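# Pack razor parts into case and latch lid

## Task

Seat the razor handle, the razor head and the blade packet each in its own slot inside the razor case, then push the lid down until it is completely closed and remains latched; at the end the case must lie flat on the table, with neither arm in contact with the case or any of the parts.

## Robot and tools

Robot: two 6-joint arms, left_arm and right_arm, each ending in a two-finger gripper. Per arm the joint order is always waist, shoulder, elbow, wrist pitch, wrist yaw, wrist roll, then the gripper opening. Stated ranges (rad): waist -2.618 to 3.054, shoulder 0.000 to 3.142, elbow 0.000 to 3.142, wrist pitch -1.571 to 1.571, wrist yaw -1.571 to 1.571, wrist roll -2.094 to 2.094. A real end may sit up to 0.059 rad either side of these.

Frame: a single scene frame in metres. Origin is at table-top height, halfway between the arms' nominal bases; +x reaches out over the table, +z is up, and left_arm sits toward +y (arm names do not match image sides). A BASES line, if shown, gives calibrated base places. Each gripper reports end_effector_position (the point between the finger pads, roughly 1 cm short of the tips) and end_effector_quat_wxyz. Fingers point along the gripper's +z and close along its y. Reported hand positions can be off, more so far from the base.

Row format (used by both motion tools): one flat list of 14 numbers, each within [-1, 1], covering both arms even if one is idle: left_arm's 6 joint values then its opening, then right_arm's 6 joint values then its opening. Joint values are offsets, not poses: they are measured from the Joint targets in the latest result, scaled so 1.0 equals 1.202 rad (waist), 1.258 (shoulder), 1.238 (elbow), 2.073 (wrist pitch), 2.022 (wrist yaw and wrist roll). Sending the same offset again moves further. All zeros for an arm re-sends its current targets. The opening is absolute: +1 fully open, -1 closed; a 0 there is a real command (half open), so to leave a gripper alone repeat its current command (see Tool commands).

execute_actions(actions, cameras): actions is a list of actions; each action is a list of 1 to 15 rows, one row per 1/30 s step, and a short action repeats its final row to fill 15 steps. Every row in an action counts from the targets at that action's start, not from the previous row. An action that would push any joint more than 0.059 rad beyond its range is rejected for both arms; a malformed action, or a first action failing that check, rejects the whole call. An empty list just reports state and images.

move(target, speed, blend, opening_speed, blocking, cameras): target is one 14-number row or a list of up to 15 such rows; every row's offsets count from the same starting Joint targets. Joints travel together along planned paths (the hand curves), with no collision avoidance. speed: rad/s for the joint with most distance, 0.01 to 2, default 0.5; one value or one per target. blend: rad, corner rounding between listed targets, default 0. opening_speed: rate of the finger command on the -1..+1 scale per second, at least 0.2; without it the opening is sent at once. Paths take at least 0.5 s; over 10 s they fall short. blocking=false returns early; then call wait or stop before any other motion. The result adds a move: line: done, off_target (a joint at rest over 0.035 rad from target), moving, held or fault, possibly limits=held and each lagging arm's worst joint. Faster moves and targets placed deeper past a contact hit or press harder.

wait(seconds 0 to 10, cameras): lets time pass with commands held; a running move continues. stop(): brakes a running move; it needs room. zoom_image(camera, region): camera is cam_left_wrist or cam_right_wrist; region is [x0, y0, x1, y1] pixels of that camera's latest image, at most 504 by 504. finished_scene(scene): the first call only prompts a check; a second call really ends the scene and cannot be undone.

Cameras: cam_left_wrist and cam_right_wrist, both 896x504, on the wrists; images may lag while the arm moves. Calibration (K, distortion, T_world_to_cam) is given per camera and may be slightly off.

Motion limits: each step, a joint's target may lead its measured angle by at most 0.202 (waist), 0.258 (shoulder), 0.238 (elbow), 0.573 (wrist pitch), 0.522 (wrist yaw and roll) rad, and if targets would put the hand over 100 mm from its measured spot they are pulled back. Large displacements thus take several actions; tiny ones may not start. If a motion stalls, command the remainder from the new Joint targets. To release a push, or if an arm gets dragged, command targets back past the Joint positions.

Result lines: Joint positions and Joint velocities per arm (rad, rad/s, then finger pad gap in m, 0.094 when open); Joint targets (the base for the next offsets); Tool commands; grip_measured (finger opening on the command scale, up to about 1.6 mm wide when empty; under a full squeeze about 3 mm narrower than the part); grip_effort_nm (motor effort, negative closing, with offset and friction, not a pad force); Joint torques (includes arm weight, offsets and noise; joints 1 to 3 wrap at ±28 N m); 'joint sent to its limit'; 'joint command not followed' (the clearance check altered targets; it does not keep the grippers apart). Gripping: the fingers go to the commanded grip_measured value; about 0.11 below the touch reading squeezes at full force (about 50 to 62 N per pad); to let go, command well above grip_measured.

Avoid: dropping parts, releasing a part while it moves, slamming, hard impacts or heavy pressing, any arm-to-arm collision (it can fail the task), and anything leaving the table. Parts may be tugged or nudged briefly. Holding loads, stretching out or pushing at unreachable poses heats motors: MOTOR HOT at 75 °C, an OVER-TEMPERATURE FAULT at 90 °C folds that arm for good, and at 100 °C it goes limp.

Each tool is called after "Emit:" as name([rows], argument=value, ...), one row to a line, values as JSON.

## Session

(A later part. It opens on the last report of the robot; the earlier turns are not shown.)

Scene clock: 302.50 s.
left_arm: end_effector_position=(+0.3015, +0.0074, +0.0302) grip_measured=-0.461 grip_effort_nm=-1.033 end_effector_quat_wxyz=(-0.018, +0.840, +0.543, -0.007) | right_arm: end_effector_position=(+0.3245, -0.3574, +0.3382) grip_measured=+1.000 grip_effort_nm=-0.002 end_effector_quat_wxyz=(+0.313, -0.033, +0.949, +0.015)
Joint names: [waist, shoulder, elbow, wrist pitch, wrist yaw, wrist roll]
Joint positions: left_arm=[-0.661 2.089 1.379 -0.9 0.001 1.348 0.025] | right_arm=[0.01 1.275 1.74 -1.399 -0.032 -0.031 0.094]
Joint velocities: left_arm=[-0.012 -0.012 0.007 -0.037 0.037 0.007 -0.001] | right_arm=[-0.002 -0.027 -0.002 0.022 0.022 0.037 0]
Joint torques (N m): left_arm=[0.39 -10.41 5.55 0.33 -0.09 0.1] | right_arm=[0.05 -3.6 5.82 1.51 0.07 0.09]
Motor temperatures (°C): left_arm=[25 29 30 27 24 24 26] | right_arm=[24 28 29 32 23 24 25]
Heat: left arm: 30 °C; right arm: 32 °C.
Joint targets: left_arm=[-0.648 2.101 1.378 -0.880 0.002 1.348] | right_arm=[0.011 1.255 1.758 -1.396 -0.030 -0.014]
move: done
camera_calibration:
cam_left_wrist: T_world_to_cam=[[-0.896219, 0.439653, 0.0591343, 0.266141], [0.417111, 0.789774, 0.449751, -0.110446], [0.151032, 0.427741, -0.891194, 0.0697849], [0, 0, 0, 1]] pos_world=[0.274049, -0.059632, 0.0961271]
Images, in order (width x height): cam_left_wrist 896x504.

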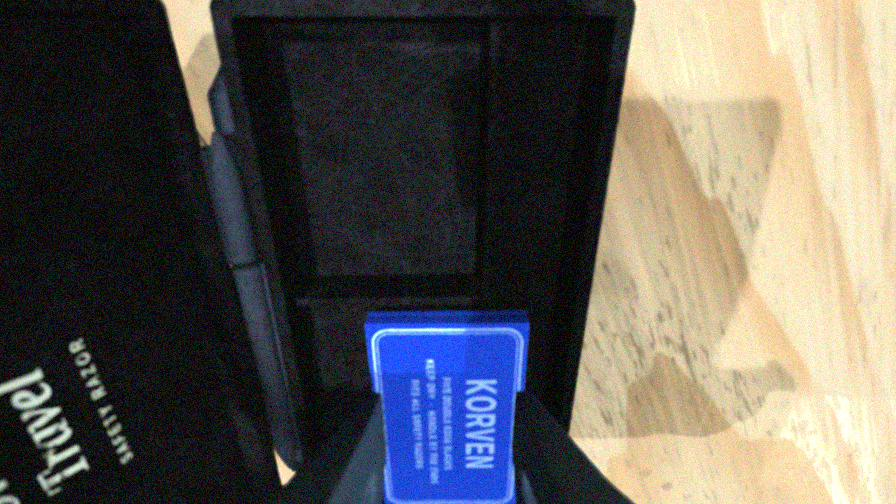

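Emit:
move(target=[0.0,0.004,0.0,0.022,0,0,-0.55,0,0,0,0,0,0,1], speed=0.2, cameras=["cam_left_wrist"])

Emit:
zoom_image(camera="cam_left_wrist", region=[250, 250, 650, 504])

Scene clock: 310.67 s.
left_arm: end_effector_position=(+0.3076, +0.0028, +0.0300) grip_measured=-0.461 grip_effort_nm=-1.038 end_effector_quat_wxyz=(-0.004, +0.840, +0.543, -0.002) | right_arm: end_effector_position=(+0.3245, -0.3574, +0.3382) grip_measured=+1.000 grip_effort_nm=0.002 end_effector_quat_wxyz=(+0.313, -0.033, +0.949, +0.015)
Joint names: [waist, shoulder, elbow, wrist pitch, wrist yaw, wrist roll]
Joint positions: left_arm=[-0.661 2.089 1.379 -0.869 0.001 1.348 0.025] | right_arm=[0.01 1.275 1.74 -1.399 -0.032 -0.031 0.094]
Joint velocities: left_arm=[0.017 0.002 0.007 -0.051 0.037 -0.081 0.001] | right_arm=[0.007 -0.022 -0.002 -0.022 -0.007 -0.007 0]
Joint torques (N m): left_arm=[0.42 -10.07 5.53 0.6 -0.11 0.08] | right_arm=[0.03 -3.66 5.82 1.51 0.07 0.08]
Motor temperatures (°C): left_arm=[25 29 30 27 24 24 26] | right_arm=[24 28 29 32 23 24 25]
Heat: left arm: 30 °C; right arm: 32 °C.
Joint targets: left_arm=[-0.648 2.106 1.378 -0.835 0.002 1.348] | right_arm=[0.011 1.255 1.758 -1.396 -0.030 -0.014]
move: done
camera_calibration:
cam_left_wrist: T_world_to_cam=[[-0.897299, 0.440467, 0.0290327, 0.274862], [0.406143, 0.798033, 0.445187, -0.105794], [0.172921, 0.411258, -0.894967, 0.06409], [0, 0, 0, 1]] pos_world=[0.278519, -0.0629977, 0.0964767]
Images, in order (width x height): cam_left_wrist 896x504.

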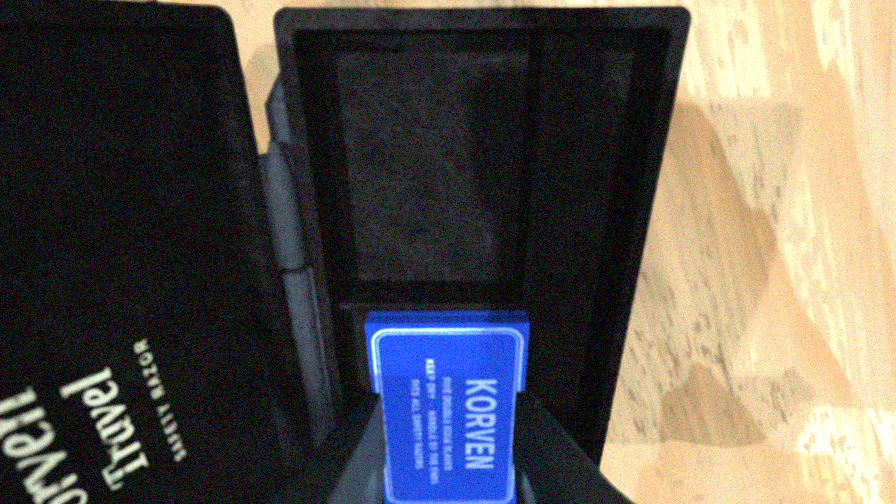

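Scaled by 1.260 from the camera's 896x504 image, which has a finer 1280x720 frame.

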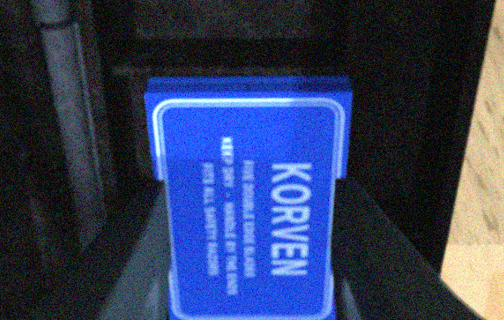

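Emit:
move(target=[0.0,0.021,-0.003,0.014,0,0,-0.55,0,0,0,0,0,0,1], speed=0.2, cameras=["cam_left_wrist"])

Emit:
zoom_image(camera="cam_left_wrist", region=[250, 250, 650, 504])

Scene clock: 326.43 s.
left_arm: end_effector_position=(+0.3082, +0.0024, +0.0298) grip_measured=-0.461 grip_effort_nm=-1.043 end_effector_quat_wxyz=(-0.003, +0.840, +0.543, -0.002) | right_arm: end_effector_position=(+0.3245, -0.3574, +0.3382) grip_measured=+1.000 grip_effort_nm=-0.002 end_effector_quat_wxyz=(+0.313, -0.033, +0.949, +0.015)
Joint names: [waist, shoulder, elbow, wrist pitch, wrist yaw, wrist roll]
Joint positions: left_arm=[-0.661 2.091 1.381 -0.867 0.001 1.348 0.025] | right_arm=[0.01 1.275 1.74 -1.399 -0.032 -0.031 0.094]
Joint velocities: left_arm=[0.002 0.012 -0.002 -0.037 0.007 0.051 0.001] | right_arm=[-0.002 -0.012 -0.017 -0.037 0.007 -0.051 0]
Joint torques (N m): left_arm=[0.53 -8.25 5.22 0.94 -0.09 0.11] | right_arm=[0.02 -3.63 5.81 1.52 0.07 0.07]
Motor temperatures (°C): left_arm=[25 30 30 27 24 24 26] | right_arm=[24 27 29 32 23 24 25]
Heat: left arm: 30 °C; right arm: 32 °C.
Joint targets: left_arm=[-0.648 2.132 1.374 -0.806 0.002 1.348] | right_arm=[0.011 1.255 1.758 -1.396 -0.030 -0.014]
move: off_target (left_arm); left_arm: the wrist pitch is farthest, 0.061 rad from its target
camera_calibration:
cam_left_wrist: T_world_to_cam=[[-0.897334, 0.440493, 0.0275266, 0.275643], [0.405598, 0.798443, 0.444948, -0.105415], [0.174018, 0.410432, -0.895133, 0.0636564], [0, 0, 0, 1]] pos_world=[0.279023, -0.0633773, 0.0962977]
Images, in order (width x height): cam_left_wrist 896x504.

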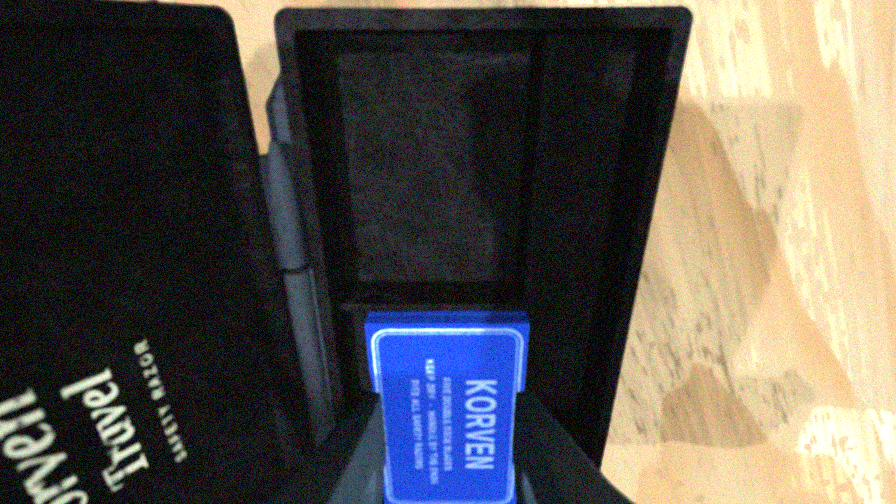

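Scaled by 1.260 from the camera's 896x504 image, which has a finer 1280x720 frame.

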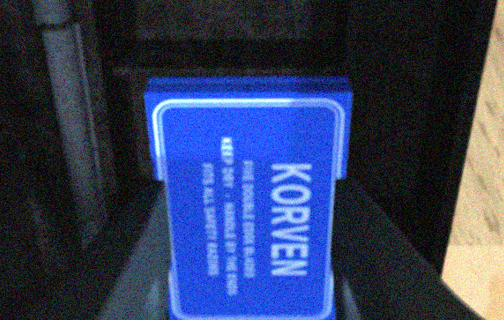

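Emit:
move(target=[0.0,-0.0175,0.045,-0.024,0,0,-0.55,0,0,0,0,0,0,1], speed=0.2, cameras=["cam_left_wrist"])

Emit:
zoom_image(camera="cam_left_wrist", region=[250, 250, 650, 504])

Scene clock: 334.83 s.
left_arm: end_effector_position=(+0.3109, +0.0003, +0.0312) grip_measured=-0.461 grip_effort_nm=-1.038 end_effector_quat_wxyz=(+0.001, +0.840, +0.543, +0.000) | right_arm: end_effector_position=(+0.3245, -0.3574, +0.3382) grip_measured=+1.000 grip_effort_nm=-0.012 end_effector_quat_wxyz=(+0.313, -0.033, +0.949, +0.015)
Joint names: [waist, shoulder, elbow, wrist pitch, wrist yaw, wrist roll]
Joint positions: left_arm=[-0.661 2.094 1.392 -0.867 0.001 1.348 0.025] | right_arm=[0.01 1.275 1.74 -1.399 -0.032 -0.031 0.094]
Joint velocities: left_arm=[-0.017 -0.002 -0.002 0.007 -0.051 -0.081 0] | right_arm=[0.007 -0.017 -0.002 -0.007 0.007 -0.022 0]
Joint torques (N m): left_arm=[0.36 -10.14 9.03 0.35 -0.09 0.08] | right_arm=[0.01 -3.64 5.78 1.52 0.05 0.07]
Motor temperatures (°C): left_arm=[25 29 30 27 24 24 26] | right_arm=[24 27 29 32 23 24 25]
Heat: left arm: 30 °C; right arm: 32 °C.
Joint targets: left_arm=[-0.648 2.110 1.430 -0.855 0.002 1.348] | right_arm=[0.011 1.255 1.758 -1.396 -0.030 -0.014]
move: off_target (left_arm); left_arm: the elbow is farthest, 0.038 rad from its target
camera_calibration:
cam_left_wrist: T_world_to_cam=[[-0.89748, 0.440603, 0.0199956, 0.279302], [0.402875, 0.800493, 0.443736, -0.104574], [0.179505, 0.4063, -0.895934, 0.0635315], [0, 0, 0, 1]] pos_world=[0.281394, -0.0651628, 0.0977387]
Images, in order (width x height): cam_left_wrist 896x504.

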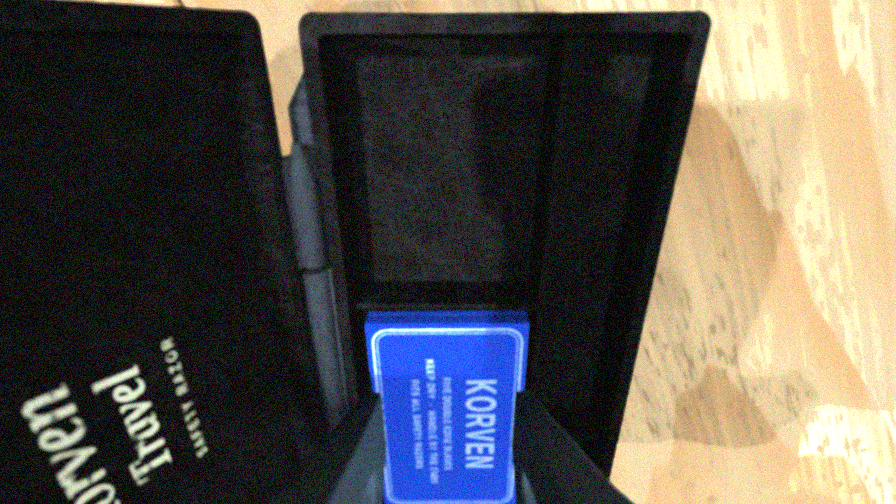

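Scaled by 1.260 from the camera's 896x504 image, which has a finer 1280x720 frame.

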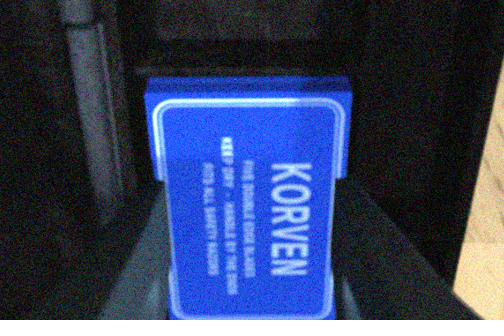

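Emit:
move(target=[0,0,0,0,0,0,-0.3,0,0,0,0,0,0,1], opening_speed=0.3, cameras=["cam_left_wrist"])

Emit:
zoom_image(camera="cam_left_wrist", region=[250, 250, 650, 504])

Scene clock: 340.00 s.
left_arm: end_effector_position=(+0.3109, +0.0003, +0.0312) grip_measured=-0.301 grip_effort_nm=0.066 end_effector_quat_wxyz=(+0.001, +0.840, +0.543, +0.000) | right_arm: end_effector_position=(+0.3245, -0.3574, +0.3382) grip_measured=+1.000 grip_effort_nm=0.002 end_effector_quat_wxyz=(+0.313, -0.033, +0.949, +0.015)
Joint names: [waist, shoulder, elbow, wrist pitch, wrist yaw, wrist roll]
Joint positions: left_arm=[-0.661 2.094 1.392 -0.867 0.001 1.348 0.033] | right_arm=[0.01 1.275 1.74 -1.399 -0.032 -0.031 0.094]
Joint velocities: left_arm=[0.027 0.012 0.002 0.007 -0.007 -0.022 0] | right_arm=[0.007 -0.017 0.002 0.022 0.066 0.022 0]
Joint torques (N m): left_arm=[0.44 -10.18 8.99 0.39 -0.08 0.08] | right_arm=[0.08 -3.66 5.81 1.51 0.06 0.09]
Motor temperatures (°C): left_arm=[25 29 30 27 24 24 26] | right_arm=[24 27 29 32 23 24 25]
Heat: left arm: 30 °C; right arm: 32 °C.
Joint targets: left_arm=[-0.648 2.110 1.430 -0.855 0.002 1.348] | right_arm=[0.011 1.255 1.758 -1.396 -0.030 -0.014]
move: off_target (left_arm); left_arm: the elbow is farthest, 0.038 rad from its target
camera_calibration:
cam_left_wrist: T_world_to_cam=[[-0.89748, 0.440603, 0.0199956, 0.279302], [0.402875, 0.800493, 0.443736, -0.104574], [0.179505, 0.4063, -0.895934, 0.0635315], [0, 0, 0, 1]] pos_world=[0.281394, -0.0651628, 0.0977387]
Images, in order (width x height): cam_left_wrist 896x504.

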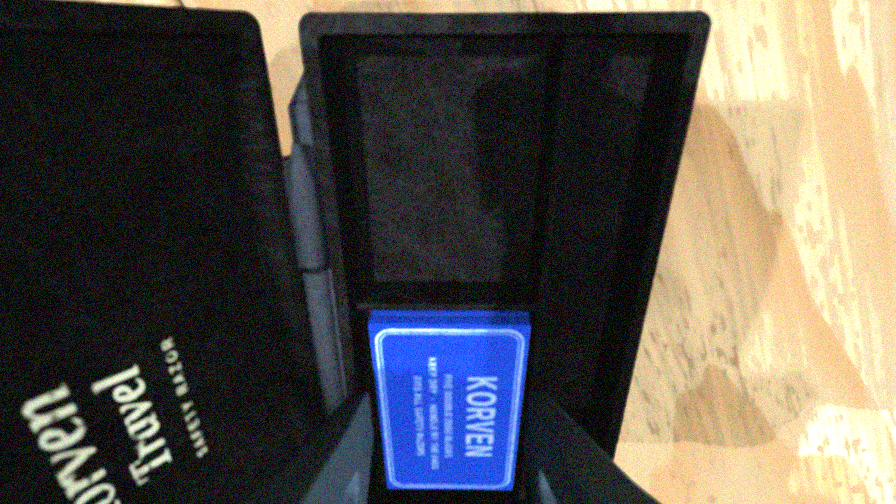

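Scaled by 1.260 from the camera's 896x504 image, which has a finer 1280x720 frame.

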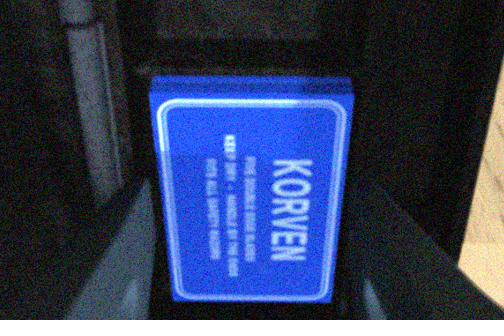

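Emit:
move(target=[0,0,0,0,0,0,-0.55,0,0,0,0,0,0,1], opening_speed=0.5, cameras=[])

Emit:
move(target=[0.014,-0.012,0,0,0,0,-0.55,0,0,0,0,0,0,1], cameras=["cam_left_wrist"])

Emit:
zoom_image(camera="cam_left_wrist", region=[250, 250, 650, 504])

Scene clock: 348.70 s.
left_arm: end_effector_position=(+0.3109, +0.0003, +0.0312) grip_measured=-0.549 grip_effort_nm=-0.076 end_effector_quat_wxyz=(+0.001, +0.840, +0.543, +0.000) | right_arm: end_effector_position=(+0.3245, -0.3574, +0.3382) grip_measured=+1.000 grip_effort_nm=-0.007 end_effector_quat_wxyz=(+0.313, -0.033, +0.949, +0.015)
Joint names: [waist, shoulder, elbow, wrist pitch, wrist yaw, wrist roll]
Joint positions: left_arm=[-0.661 2.094 1.392 -0.867 0.001 1.348 0.021] | right_arm=[0.01 1.275 1.74 -1.399 -0.032 -0.031 0.094]
Joint velocities: left_arm=[-0.012 0.012 -0.017 0.022 -0.007 -0.051 0] | right_arm=[-0.017 -0.022 0.002 -0.007 0.066 -0.037 0]
Joint torques (N m): left_arm=[0.49 -10.17 9.11 0.4 -0.09 0.08] | right_arm=[0.02 -3.62 5.82 1.52 0.06 0.08]
Motor temperatures (°C): left_arm=[25 30 31 27 24 24 25] | right_arm=[24 27 29 32 23 24 25]
Heat: left arm: 31 °C; right arm: 32 °C.
Joint targets: left_arm=[-0.648 2.110 1.430 -0.855 0.002 1.348] | right_arm=[0.011 1.255 1.758 -1.396 -0.030 -0.014]
move: off_target (left_arm); left_arm: the elbow is farthest, 0.038 rad from its target
No camera images: "cameras" was empty.

Scene clock: 349.40 s.
left_arm: end_effector_position=(+0.3164, +0.0078, +0.0312) grip_measured=-0.549 grip_effort_nm=-0.076 end_effector_quat_wxyz=(+0.001, +0.833, +0.553, +0.000) | right_arm: end_effector_position=(+0.3245, -0.3574, +0.3382) grip_measured=+1.000 grip_effort_nm=0.002 end_effector_quat_wxyz=(+0.313, -0.033, +0.949, +0.015)
Joint names: [waist, shoulder, elbow, wrist pitch, wrist yaw, wrist roll]
Joint positions: left_arm=[-0.636 2.094 1.392 -0.867 0.001 1.348 0.021] | right_arm=[0.01 1.275 1.74 -1.399 -0.032 -0.031 0.094]
Joint velocities: left_arm=[-0.012 0.002 -0.017 -0.051 -0.007 -0.007 0] | right_arm=[-0.022 -0.007 -0.002 -0.022 0.007 0.051 0]
Joint torques (N m): left_arm=[0.43 -11.4 9.1 0.4 -0.07 0.09] | right_arm=[0.03 -3.63 5.79 1.53 0.07 0.08]
Motor temperatures (°C): left_arm=[25 30 31 27 24 24 25] | right_arm=[24 27 29 32 23 24 25]
Heat: left arm: 31 °C; right arm: 32 °C.
Joint targets: left_arm=[-0.632 2.095 1.430 -0.855 0.002 1.348] | right_arm=[0.011 1.255 1.758 -1.396 -0.030 -0.014]
move: off_target (left_arm); left_arm: the elbow is farthest, 0.038 rad from its target
camera_calibration:
cam_left_wrist: T_world_to_cam=[[-0.908022, 0.418445, 0.0199956, 0.28442], [0.383109, 0.810139, 0.443736, -0.106592], [0.16948, 0.410583, -0.895934, 0.0626464], [0, 0, 0, 1]] pos_world=[0.288479, -0.0583811, 0.0977387]
Images, in order (width x height): cam_left_wrist 896x504.

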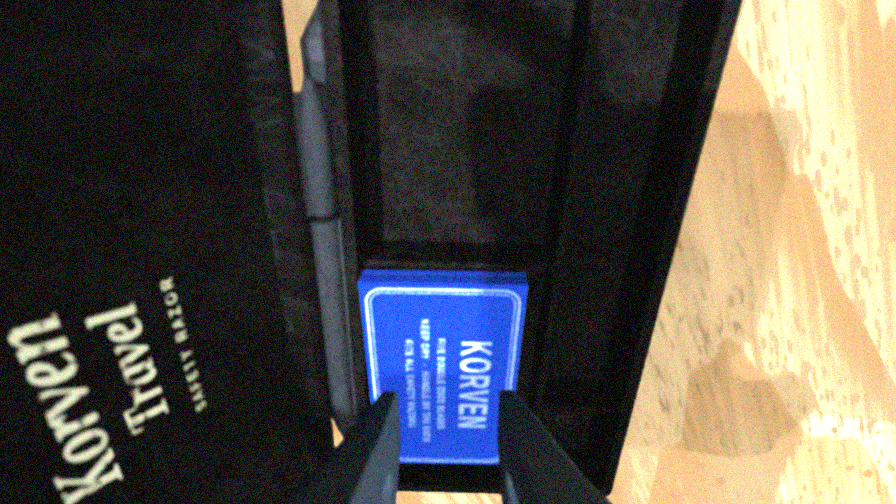

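Scaled by 1.260 from the camera's 896x504 image, which has a finer 1280x720 frame.

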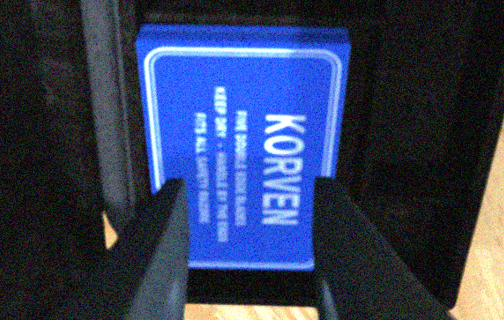

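Emit:
move(target=[-0.012,-0.07,0,0,0,0,-1,0,0,0,0,0,0,1], cameras=["cam_left_wrist"])

Emit:
zoom_image(camera="cam_left_wrist", region=[280, 180, 680, 504])

Scene clock: 363.43 s.
left_arm: end_effector_position=(+0.3234, +0.0035, +0.0530) grip_measured=-0.993 grip_effort_nm=-0.364 end_effector_quat_wxyz=(+0.029, +0.832, +0.554, +0.011) | right_arm: end_effector_position=(+0.3245, -0.3574, +0.3382) grip_measured=+1.000 grip_effort_nm=-0.007 end_effector_quat_wxyz=(+0.313, -0.033, +0.949, +0.015)
Joint names: [waist, shoulder, elbow, wrist pitch, wrist yaw, wrist roll]
Joint positions: left_arm=[-0.635 2.036 1.395 -0.867 0.001 1.348 0] | right_arm=[0.01 1.275 1.74 -1.399 -0.032 -0.031 0.094]
Joint velocities: left_arm=[0.002 -0.007 0.002 0.051 -0.022 -0.066 -0.001] | right_arm=[-0.017 -0.017 -0.012 0.066 0.022 0.022 0]
Joint torques (N m): left_arm=[-0.61 -13.6 8.96 0.5 -0.09 0.08] | right_arm=[0.01 -3.62 5.82 1.53 0.07 0.08]
Motor temperatures (°C): left_arm=[25 31 31 27 24 24 25] | right_arm=[24 27 29 32 23 24 25]
Heat: left arm: 31 °C; right arm: 32 °C.
Joint targets: left_arm=[-0.646 2.007 1.430 -0.855 0.002 1.348] | right_arm=[0.011 1.255 1.758 -1.396 -0.030 -0.014]
move: done
camera_calibration:
cam_left_wrist: T_world_to_cam=[[-0.908157, 0.41669, -0.0402582, 0.295361], [0.359954, 0.826347, 0.433109, -0.107501], [0.213739, 0.37884, -0.900442, 0.0688083], [0, 0, 0, 1]] pos_world=[0.292222, -0.0603081, 0.120408]
Images, in order (width x height): cam_left_wrist 896x504.

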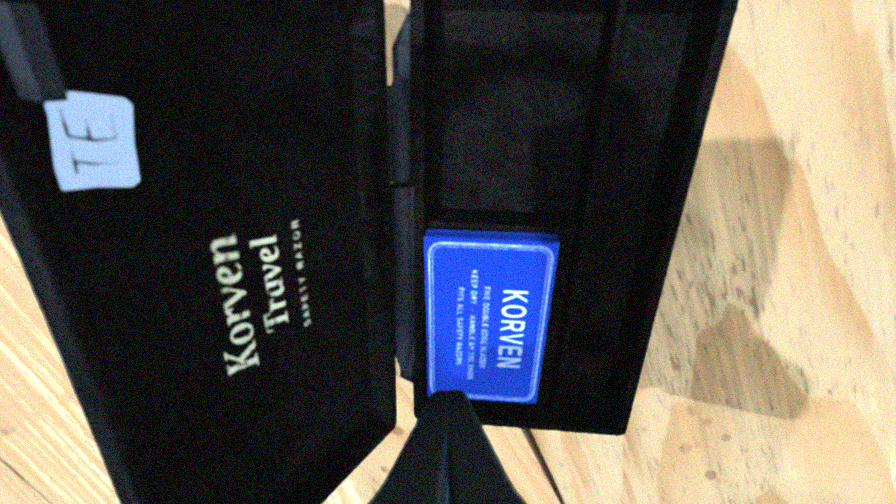

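Scaled by 1.260 from the camera's 896x504 image, which has a finer 1280x720 frame.

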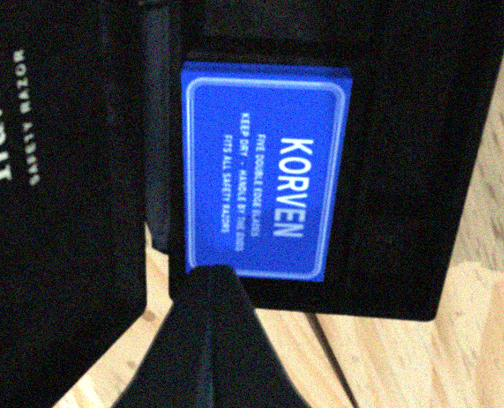

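Emit:
move([
  [-0.042,0.05,0.03,-0.042,0,0,-1,0,0,0,0,0,0,1],
  [-0.042,0.1,-0.015,0.004,0,0,-1,0,0,0,0,0,0,1],
], speed=0.25, cameras=["cam_left_wrist"])

Emit:
zoom_image(camera="cam_left_wrist", region=[280, 180, 680, 504])

Scene clock: 381.47 s.
left_arm: end_effector_position=(+0.3086, -0.0188, +0.0304) grip_measured=-0.993 grip_effort_nm=-0.359 end_effector_quat_wxyz=(+0.006, +0.851, +0.525, +0.001) | right_arm: end_effector_position=(+0.3245, -0.3574, +0.3382) grip_measured=+1.000 grip_effort_nm=-0.002 end_effector_quat_wxyz=(+0.313, -0.033, +0.949, +0.015)
Joint names: [waist, shoulder, elbow, wrist pitch, wrist yaw, wrist roll]
Joint positions: left_arm=[-0.704 2.12 1.43 -0.869 0.001 1.348 0] | right_arm=[0.01 1.275 1.74 -1.399 -0.032 -0.031 0.094]
Joint velocities: left_arm=[0.022 0.002 -0.012 -0.022 -0.022 0.007 -0.001] | right_arm=[-0.027 -0.007 0.002 -0.022 -0.007 -0.007 0]
Joint torques (N m): left_arm=[-0.02 -10.8 4.36 0.52 -0.1 0.07] | right_arm=[0.05 -3.6 5.82 1.52 0.07 0.08]
Motor temperatures (°C): left_arm=[25 31 32 27 24 24 25] | right_arm=[24 27 29 32 23 24 25]
Heat: left arm: 32 °C; right arm: 32 °C.
Joint targets: left_arm=[-0.696 2.133 1.411 -0.847 0.002 1.348] | right_arm=[0.011 1.255 1.758 -1.396 -0.030 -0.014]
move: done
camera_calibration:
cam_left_wrist: T_world_to_cam=[[-0.877855, 0.478833, 0.00945017, 0.280626], [0.433203, 0.785478, 0.441996, -0.0976226], [0.204219, 0.392102, -0.896967, 0.0631953], [0, 0, 0, 1]] pos_world=[0.275734, -0.0824717, 0.0971809]
Images, in order (width x height): cam_left_wrist 896x504.

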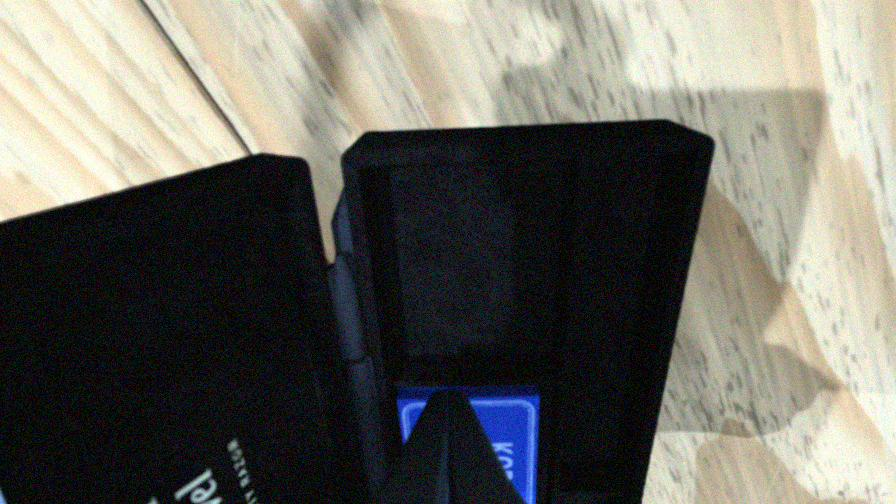

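Scaled by 1.260 from the camera's 896x504 image, which has a finer 1280x720 frame.

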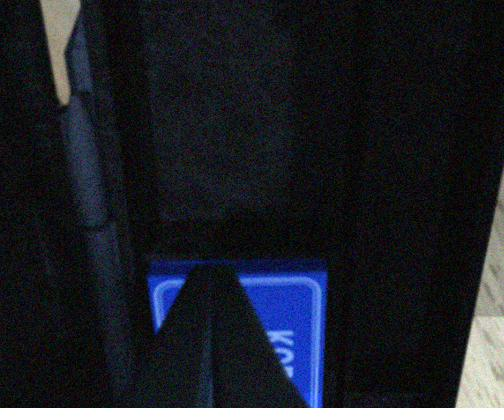

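Emit:
move(target=[0.012,0.05,-0.02,0.0,0,0,-1,0,0,0,0,0,0,1], speed=0.2, cameras=["cam_left_wrist"])

Emit:
zoom_image(camera="cam_left_wrist", region=[280, 180, 680, 504])

Scene clock: 388.33 s.
left_arm: end_effector_position=(+0.3079, -0.0176, +0.0272) grip_measured=-0.993 grip_effort_nm=-0.349 end_effector_quat_wxyz=(+0.005, +0.850, +0.528, -0.005) | right_arm: end_effector_position=(+0.3245, -0.3574, +0.3382) grip_measured=+1.000 grip_effort_nm=-0.002 end_effector_quat_wxyz=(+0.313, -0.033, +0.949, +0.015)
Joint names: [waist, shoulder, elbow, wrist pitch, wrist yaw, wrist roll]
Joint positions: left_arm=[-0.698 2.126 1.425 -0.864 0.012 1.348 0] | right_arm=[0.01 1.275 1.74 -1.399 -0.032 -0.031 0.094]
Joint velocities: left_arm=[0.012 0.002 -0.002 0.051 -0.11 0.022 -0.001] | right_arm=[0.007 -0.027 0.012 -0.051 0.051 0.007 0]
Joint torques (N m): left_arm=[0.61 -6.32 2.76 0.48 -0.08 0.11] | right_arm=[0.03 -3.63 5.79 1.53 0.06 0.09]
Motor temperatures (°C): left_arm=[25 30 31 27 24 24 25] | right_arm=[24 27 29 32 23 24 25]
Heat: left arm: 31 °C; right arm: 32 °C.
Joint targets: left_arm=[-0.682 2.196 1.386 -0.847 0.002 1.348] | right_arm=[0.011 1.255 1.758 -1.396 -0.030 -0.014]
move: off_target (left_arm); left_arm: the shoulder is farthest, 0.070 rad from its target
camera_calibration:
cam_left_wrist: T_world_to_cam=[[-0.880577, 0.473581, 0.0174926, 0.279956], [0.433498, 0.790035, 0.433503, -0.0965749], [0.191479, 0.389315, -0.900983, 0.0639132], [0, 0, 0, 1]] pos_world=[0.27615, -0.0811665, 0.094553]
Images, in order (width x height): cam_left_wrist 896x504.

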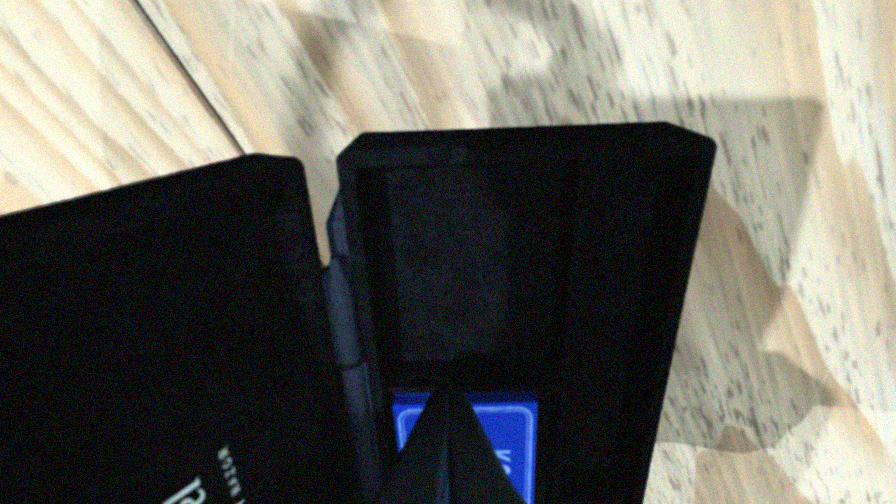

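Scaled by 1.260 from the camera's 896x504 image, which has a finer 1280x720 frame.

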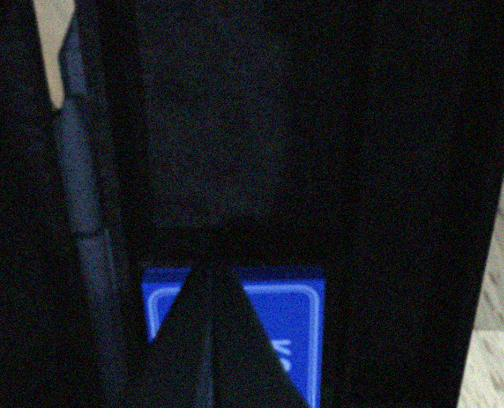

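Emit:
move([
  [0.0,-0.12,0.02,0.0,0,0,-1,0,0,0,0,0,0,1],
  [0.09,-0.13,0.02,-0.01,0,0,-1,0,0,0,0,0,0,1],
], cameras=["cam_left_wrist"])

Emit:
zoom_image(camera="cam_left_wrist", region=[320, 150, 620, 450])

Scene clock: 396.73 s.
left_arm: end_effector_position=(+0.3437, +0.0215, +0.0478) grip_measured=-0.994 grip_effort_nm=-0.359 end_effector_quat_wxyz=(+0.027, +0.814, +0.580, +0.014) | right_arm: end_effector_position=(+0.3245, -0.3574, +0.3382) grip_measured=+1.000 grip_effort_nm=-0.007 end_effector_quat_wxyz=(+0.313, -0.033, +0.949, +0.015)
Joint names: [waist, shoulder, elbow, wrist pitch, wrist yaw, wrist roll]
Joint positions: left_arm=[-0.57 2.07 1.424 -0.864 -0.005 1.348 0] | right_arm=[0.01 1.275 1.74 -1.399 -0.032 -0.031 0.094]
Joint velocities: left_arm=[0.032 0.007 -0.002 -0.022 -0.022 -0.051 0] | right_arm=[0.022 -0.002 -0.017 -0.051 -0.037 0.007 0]
Joint torques (N m): left_arm=[-0.62 -14.6 5.08 0.33 -0.02 0.11] | right_arm=[0.05 -3.59 5.82 1.52 0.07 0.07]
Motor temperatures (°C): left_arm=[25 30 30 27 24 24 25] | right_arm=[24 27 29 32 23 24 25]
Heat: left arm: 30 °C; right arm: 32 °C.
Joint targets: left_arm=[-0.574 2.032 1.411 -0.868 0.002 1.348] | right_arm=[0.011 1.255 1.758 -1.396 -0.030 -0.014]
move: off_target (left_arm); left_arm: the shoulder is farthest, 0.037 rad from its target
camera_calibration:
cam_left_wrist: T_world_to_cam=[[-0.933158, 0.357244, -0.0399039, 0.315966], [0.304846, 0.845302, 0.438787, -0.109111], [0.190485, 0.397293, -0.897705, 0.0604405], [0, 0, 0, 1]] pos_world=[0.316596, -0.0446581, 0.114742]
Images, in order (width x height): cam_left_wrist 896x504.

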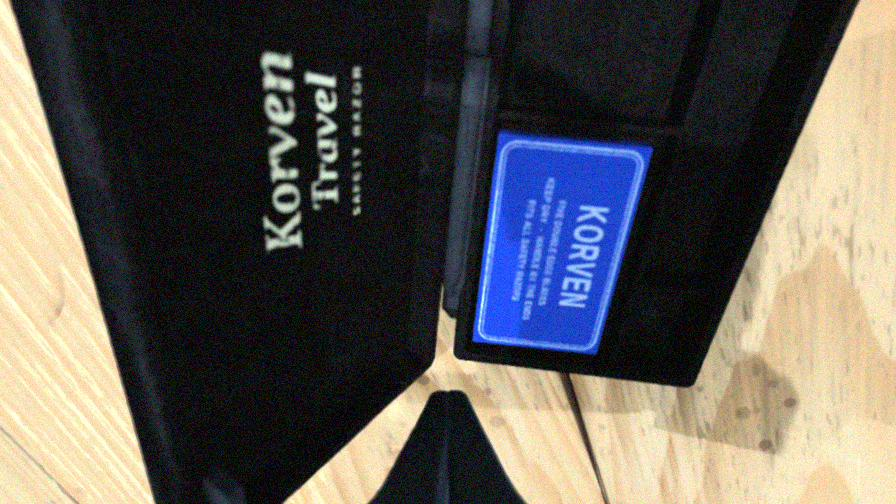

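Scaled by 1.680 from the camera's 896x504 image, which has a finer 1280x720 frame.

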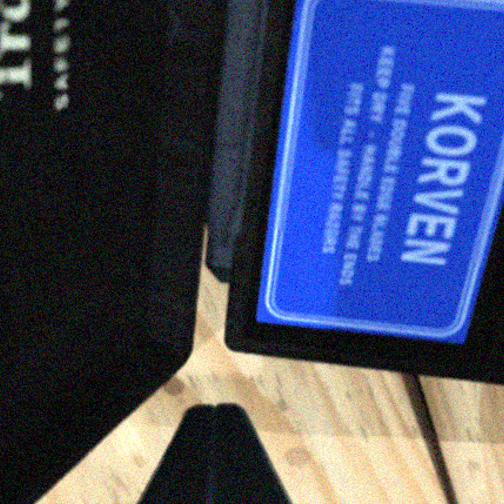

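Emit:
zoom_image(camera="cam_left_wrist", region=[560, 0, 860, 400])

Scaled by 1.260 from the camera's 896x504 image, which has a finer 1280x720 frame.

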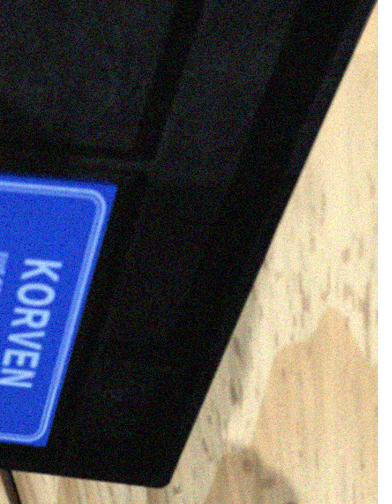

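Emit:
move([
  [0,-0.2,0,0,0,0,-0.2,0,0,0,0,0,0,1],
  [-0.313,-0.373,-0.363,-0.049,0,-0.068,-0.2,0,0,0,0,0,0,1],
], cameras=["cam_left_wrist"])

Scene clock: 430.03 s.
left_arm: end_effector_position=(+0.1640, +0.0174, +0.0862) grip_measured=-0.201 grip_effort_nm=0.066 end_effector_quat_wxyz=(+0.001, +0.883, +0.470, +0.003) | right_arm: end_effector_position=(+0.3245, -0.3574, +0.3382) grip_measured=+1.000 grip_effort_nm=-0.002 end_effector_quat_wxyz=(+0.313, -0.033, +0.949, +0.015)
Joint names: [waist, shoulder, elbow, wrist pitch, wrist yaw, wrist roll]
Joint positions: left_arm=[-0.955 1.592 0.976 -0.952 -0.005 1.224 0.038] | right_arm=[0.01 1.275 1.74 -1.399 -0.032 -0.031 0.094]
Joint velocities: left_arm=[-0.012 -0.017 -0.002 0.007 0.022 0.007 0] | right_arm=[-0.007 -0.007 -0.017 -0.007 0.022 -0.037 0]
Joint torques (N m): left_arm=[-0.02 -9.21 4.77 0.08 -0.01 -0.04] | right_arm=[0.06 -3.6 5.83 1.53 0.06 0.08]
Motor temperatures (°C): left_arm=[25 31 30 26 24 24 25] | right_arm=[24 27 29 32 23 24 25]
Heat: left arm: 31 °C; right arm: 32 °C.
Joint targets: left_arm=[-0.950 1.563 0.962 -0.969 0.002 1.210] | right_arm=[0.011 1.255 1.758 -1.396 -0.030 -0.014]
move: done
camera_calibration:
cam_left_wrist: T_world_to_cam=[[-0.809952, 0.586256, 0.0167938, 0.122169], [0.530152, 0.719594, 0.448468, -0.103403], [0.250832, 0.372141, -0.893641, 0.120966], [0, 0, 0, 1]] pos_world=[0.123428, -0.042231, 0.152422]
Images, in order (width x height): cam_left_wrist 896x504.

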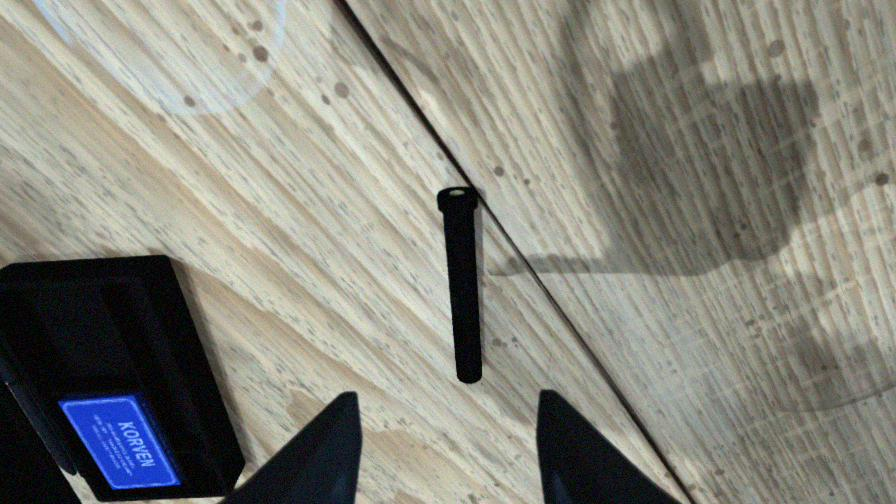

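Emit:
move(target=[0.0225,0.1145,-0.128,0.14,0,-0.013,-0.2,0,0,0,0,0,0,1], speed=0.3, cameras=["cam_left_wrist"])

Scene clock: 445.97 s.
left_arm: end_effector_position=(+0.1625, +0.0280, +0.0245) grip_measured=-0.201 grip_effort_nm=0.061 end_effector_quat_wxyz=(-0.009, +0.872, +0.490, +0.001) | right_arm: end_effector_position=(+0.3245, -0.3574, +0.3382) grip_measured=+1.000 grip_effort_nm=-0.007 end_effector_quat_wxyz=(+0.313, -0.033, +0.949, +0.015)
Joint names: [waist, shoulder, elbow, wrist pitch, wrist yaw, wrist roll]
Joint positions: left_arm=[-0.935 1.703 0.815 -0.7 -0.005 1.198 0.038] | right_arm=[0.01 1.275 1.74 -1.399 -0.032 -0.031 0.094]
Joint velocities: left_arm=[0.007 0.007 -0.002 -0.066 -0.037 0.022 0] | right_arm=[-0.012 0.012 0.002 -0.007 0.037 0.007 0]
Joint torques (N m): left_arm=[0.44 -6.64 4.26 0.43 -0.03 -0.07] | right_arm=[0.01 -3.62 5.76 1.52 0.07 0.08]
Motor temperatures (°C): left_arm=[25 30 30 26 24 24 24] | right_arm=[24 27 29 32 23 24 25]
Heat: left arm: 30 °C; right arm: 32 °C.
Joint targets: left_arm=[-0.923 1.707 0.803 -0.679 0.002 1.184] | right_arm=[0.011 1.255 1.758 -1.396 -0.030 -0.014]
move: done
camera_calibration:
cam_left_wrist: T_world_to_cam=[[-0.835749, 0.547964, 0.0354842, 0.120577], [0.501926, 0.736128, 0.454077, -0.0785466], [0.222697, 0.397305, -0.890256, 0.0660397], [0, 0, 0, 1]] pos_world=[0.12549, -0.0344896, 0.0901798]
Images, in order (width x height): cam_left_wrist 896x504.

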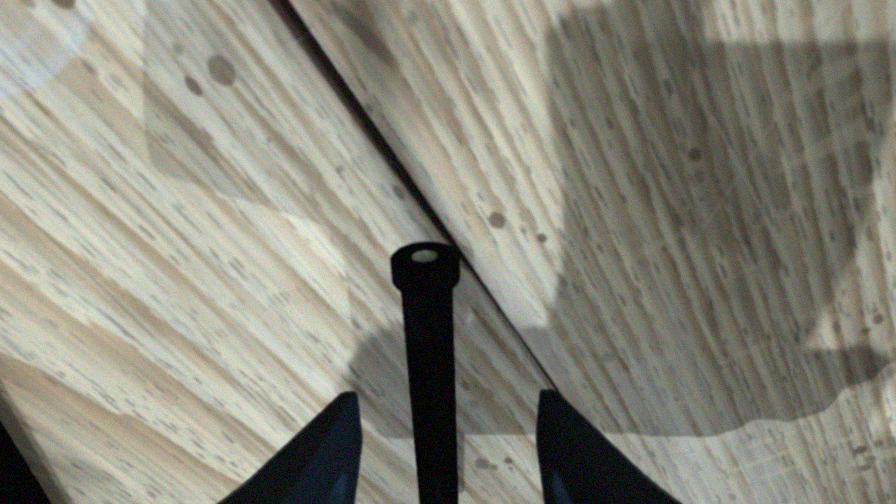

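Emit:
move(target=[0,0,0,0,0,0,-0.95,0,0,0,0,0,0,1], opening_speed=0.4, cameras=["cam_left_wrist"])

Scene clock: 451.53 s.
left_arm: end_effector_position=(+0.1625, +0.0280, +0.0245) grip_measured=-0.949 grip_effort_nm=-0.076 end_effector_quat_wxyz=(-0.009, +0.871, +0.491, +0.001) | right_arm: end_effector_position=(+0.3245, -0.3574, +0.3382) grip_measured=+1.000 grip_effort_nm=-0.007 end_effector_quat_wxyz=(+0.313, -0.033, +0.949, +0.015)
Joint names: [waist, shoulder, elbow, wrist pitch, wrist yaw, wrist roll]
Joint positions: left_arm=[-0.935 1.703 0.815 -0.7 -0.005 1.196 0.002] | right_arm=[0.01 1.275 1.74 -1.399 -0.032 -0.031 0.094]
Joint velocities: left_arm=[-0.012 -0.007 -0.007 0.022 -0.007 -0.022 -0.001] | right_arm=[0.007 0.002 -0.017 -0.007 0.022 0.022 0]
Joint torques (N m): left_arm=[0.44 -6.65 4.31 0.43 -0.03 -0.04] | right_arm=[0.05 -3.64 5.81 1.52 0.07 0.09]
Motor temperatures (°C): left_arm=[25 30 30 26 24 24 24] | right_arm=[24 27 29 32 23 24 25]
Heat: left arm: 30 °C; right arm: 32 °C.
Joint targets: left_arm=[-0.923 1.707 0.803 -0.679 0.002 1.184] | right_arm=[0.011 1.255 1.758 -1.396 -0.030 -0.014]
move: done
camera_calibration:
cam_left_wrist: T_world_to_cam=[[-0.83659, 0.546681, 0.0354678, 0.12075], [0.500784, 0.736893, 0.454097, -0.078383], [0.22211, 0.397654, -0.890246, 0.0661249], [0, 0, 0, 1]] pos_world=[0.125584, -0.0345469, 0.0901782]
Images, in order (width x height): cam_left_wrist 896x504.

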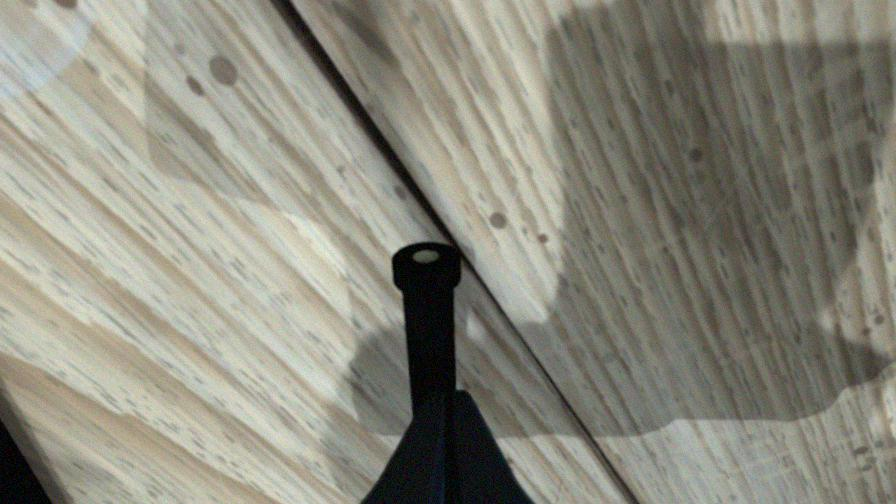

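Emit:
move(target=[0,0,0,0,0,0,-0.3,0,0,0,0,0,0,1], opening_speed=1.5, cameras=[])

Emit:
move(target=[0,0.021,-0.016,0.02,0,0,-0.3,0,0,0,0,0,0,1], speed=0.2, cameras=[])

Emit:
move(target=[0,0,0,0,0,0,-0.9,0,0,0,0,0,0,1], opening_speed=0.4, cameras=["cam_left_wrist"])

Scene clock: 461.63 s.
left_arm: end_effector_position=(+0.1625, +0.0280, +0.0245) grip_measured=-0.301 grip_effort_nm=0.061 end_effector_quat_wxyz=(-0.009, +0.871, +0.491, +0.001) | right_arm: end_effector_position=(+0.3245, -0.3574, +0.3382) grip_measured=+1.000 grip_effort_nm=0.002 end_effector_quat_wxyz=(+0.313, -0.033, +0.949, +0.015)
Joint names: [waist, shoulder, elbow, wrist pitch, wrist yaw, wrist roll]
Joint positions: left_arm=[-0.935 1.703 0.815 -0.7 -0.005 1.196 0.033] | right_arm=[0.01 1.275 1.74 -1.399 -0.032 -0.031 0.094]
Joint velocities: left_arm=[-0.007 -0.002 -0.017 0.007 -0.051 0.037 0] | right_arm=[0.007 0.007 -0.002 0.051 -0.007 0.081 0]
Joint torques (N m): left_arm=[0.44 -6.69 4.31 0.45 -0.03 -0.07] | right_arm=[0.03 -3.62 5.78 1.53 0.06 0.07]
Motor temperatures (°C): left_arm=[25 29 30 26 24 24 24] | right_arm=[24 27 29 32 23 24 25]
Heat: left arm: 30 °C; right arm: 32 °C.
Joint targets: left_arm=[-0.923 1.707 0.803 -0.679 0.002 1.184] | right_arm=[0.011 1.255 1.758 -1.396 -0.030 -0.014]
move: done
No camera images: "cameras" was empty.

Scene clock: 462.60 s.
left_arm: end_effector_position=(+0.1622, +0.0284, +0.0154) grip_measured=-0.301 grip_effort_nm=0.066 end_effector_quat_wxyz=(-0.009, +0.871, +0.491, +0.001) | right_arm: end_effector_position=(+0.3245, -0.3574, +0.3382) grip_measured=+1.000 grip_effort_nm=-0.007 end_effector_quat_wxyz=(+0.313, -0.033, +0.949, +0.015)
Joint names: [waist, shoulder, elbow, wrist pitch, wrist yaw, wrist roll]
Joint positions: left_arm=[-0.935 1.726 0.797 -0.659 -0.005 1.196 0.033] | right_arm=[0.01 1.275 1.74 -1.399 -0.032 -0.031 0.094]
Joint velocities: left_arm=[-0.012 -0.002 -0.017 0.037 0.022 0.007 -0.001] | right_arm=[-0.002 -0.002 -0.012 0.007 0.037 0.007 0]
Joint torques (N m): left_arm=[0.44 -6.54 3.99 0.43 -0.03 -0.06] | right_arm=[0.06 -3.63 5.81 1.52 0.06 0.07]
Motor temperatures (°C): left_arm=[25 29 30 26 24 24 24] | right_arm=[24 27 29 32 23 24 25]
Heat: left arm: 30 °C; right arm: 32 °C.
Joint targets: left_arm=[-0.923 1.734 0.783 -0.638 0.002 1.184] | right_arm=[0.011 1.255 1.758 -1.396 -0.030 -0.014]
move: done
No camera images: "cameras" was empty.

Scene clock: 464.40 s.
left_arm: end_effector_position=(+0.1622, +0.0284, +0.0154) grip_measured=-0.858 grip_effort_nm=-0.994 end_effector_quat_wxyz=(-0.009, +0.871, +0.491, +0.001) | right_arm: end_effector_position=(+0.3245, -0.3574, +0.3382) grip_measured=+1.000 grip_effort_nm=-0.002 end_effector_quat_wxyz=(+0.313, -0.033, +0.949, +0.015)
Joint names: [waist, shoulder, elbow, wrist pitch, wrist yaw, wrist roll]
Joint positions: left_arm=[-0.935 1.726 0.797 -0.659 -0.005 1.196 0.007] | right_arm=[0.01 1.275 1.74 -1.399 -0.032 -0.031 0.094]
Joint velocities: left_arm=[-0.012 -0.002 0.002 -0.037 -0.051 -0.007 -0.002] | right_arm=[-0.007 0.012 0.002 -0.051 0.007 -0.022 0]
Joint torques (N m): left_arm=[0.38 -6.53 4.1 0.42 -0.02 -0.05] | right_arm=[0.05 -3.62 5.81 1.52 0.06 0.08]
Motor temperatures (°C): left_arm=[25 29 30 26 24 24 24] | right_arm=[24 27 29 32 23 24 25]
Heat: left arm: 30 °C; right arm: 32 °C.
Joint targets: left_arm=[-0.923 1.734 0.783 -0.638 0.002 1.184] | right_arm=[0.011 1.255 1.758 -1.396 -0.030 -0.014]
move: done
camera_calibration:
cam_left_wrist: T_world_to_cam=[[-0.83659, 0.546681, 0.0354678, 0.120636], [0.500784, 0.736893, 0.454097, -0.0743966], [0.22211, 0.397654, -0.890246, 0.0579688], [0, 0, 0, 1]] pos_world=[0.125304, -0.0341785, 0.081111]
Images, in order (width x height): cam_left_wrist 896x504.

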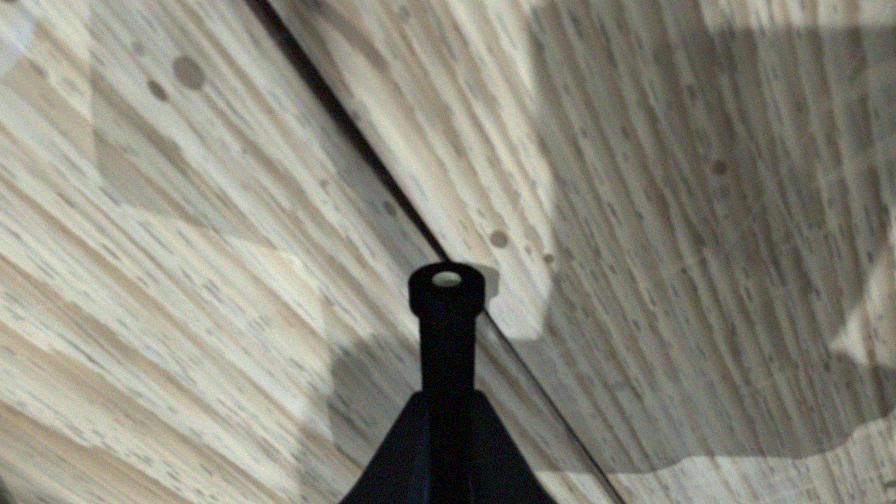

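Emit:
move([
  [0,-0.2,0,0,0,0,-0.98,0,0,0,0,0,0,1],
  [0.14,0.1,0.502,-0.169,0,0.027,-0.98,0,0,0,0,0,0,1],
  [0.14,0.1765,0.502,-0.169,0,0.027,-0.98,0,0,0,0,0,0,1],
], blend=0.05, cameras=["cam_left_wrist"])

Emit:
zoom_image(camera="cam_left_wrist", region=[250, 50, 650, 504])

Scene clock: 479.40 s.
left_arm: end_effector_position=(+0.2781, -0.0146, +0.0749) grip_measured=-0.861 grip_effort_nm=-1.033 end_effector_quat_wxyz=(+0.010, +0.834, +0.551, +0.005) | right_arm: end_effector_position=(+0.3245, -0.3574, +0.3382) grip_measured=+1.000 grip_effort_nm=-0.007 end_effector_quat_wxyz=(+0.313, -0.033, +0.949, +0.015)
Joint names: [waist, shoulder, elbow, wrist pitch, wrist yaw, wrist roll]
Joint positions: left_arm=[-0.751 1.956 1.373 -0.967 -0.005 1.237 0.007] | right_arm=[0.01 1.275 1.74 -1.399 -0.032 -0.031 0.094]
Joint velocities: left_arm=[-0.007 -0.002 -0.002 0.022 -0.081 0.007 0] | right_arm=[-0.007 -0.007 0.007 0.066 0.007 -0.022 0]
Joint torques (N m): left_arm=[0.29 -10.54 8.84 0.08 -0.01 0.08] | right_arm=[0.03 -3.63 5.79 1.52 0.06 0.07]
Motor temperatures (°C): left_arm=[25 29 30 26 24 24 25] | right_arm=[24 27 29 32 23 24 25]
Heat: left arm: 30 °C; right arm: 32 °C.
Joint targets: left_arm=[-0.755 1.956 1.405 -0.988 0.002 1.239] | right_arm=[0.011 1.255 1.758 -1.396 -0.030 -0.014]
move: done; blend cut to 0.0481 rad at target 2
camera_calibration:
cam_left_wrist: T_world_to_cam=[[-0.906296, 0.422644, -0.000736089, 0.259278], [0.378463, 0.812329, 0.44372, -0.0919179], [0.188133, 0.401863, -0.896165, 0.112247], [0, 0, 0, 1]] pos_world=[0.248653, -0.0800226, 0.141569]
Images, in order (width x height): cam_left_wrist 896x504.

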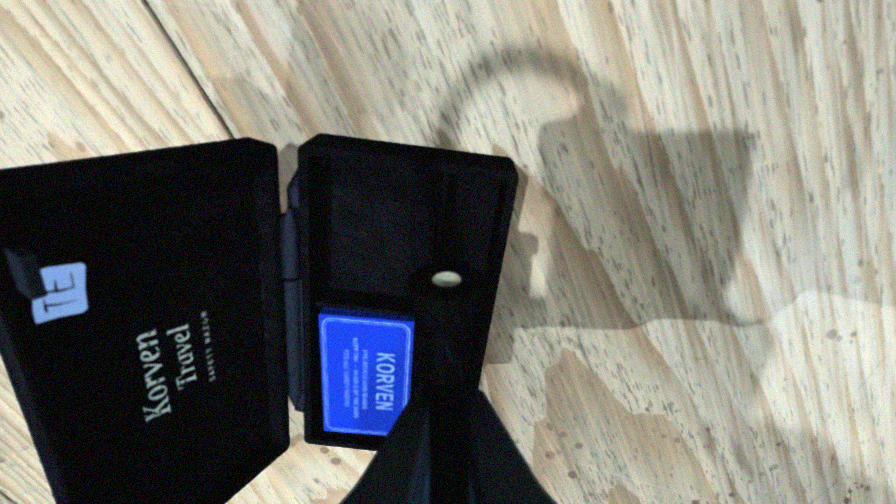

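Scaled by 1.110 from the camera's 896x504 image, which has a finer 1280x720 frame.

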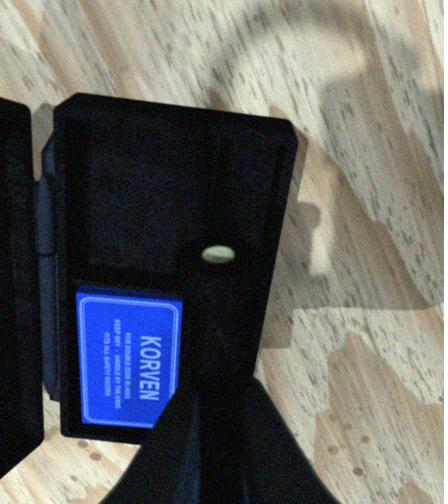

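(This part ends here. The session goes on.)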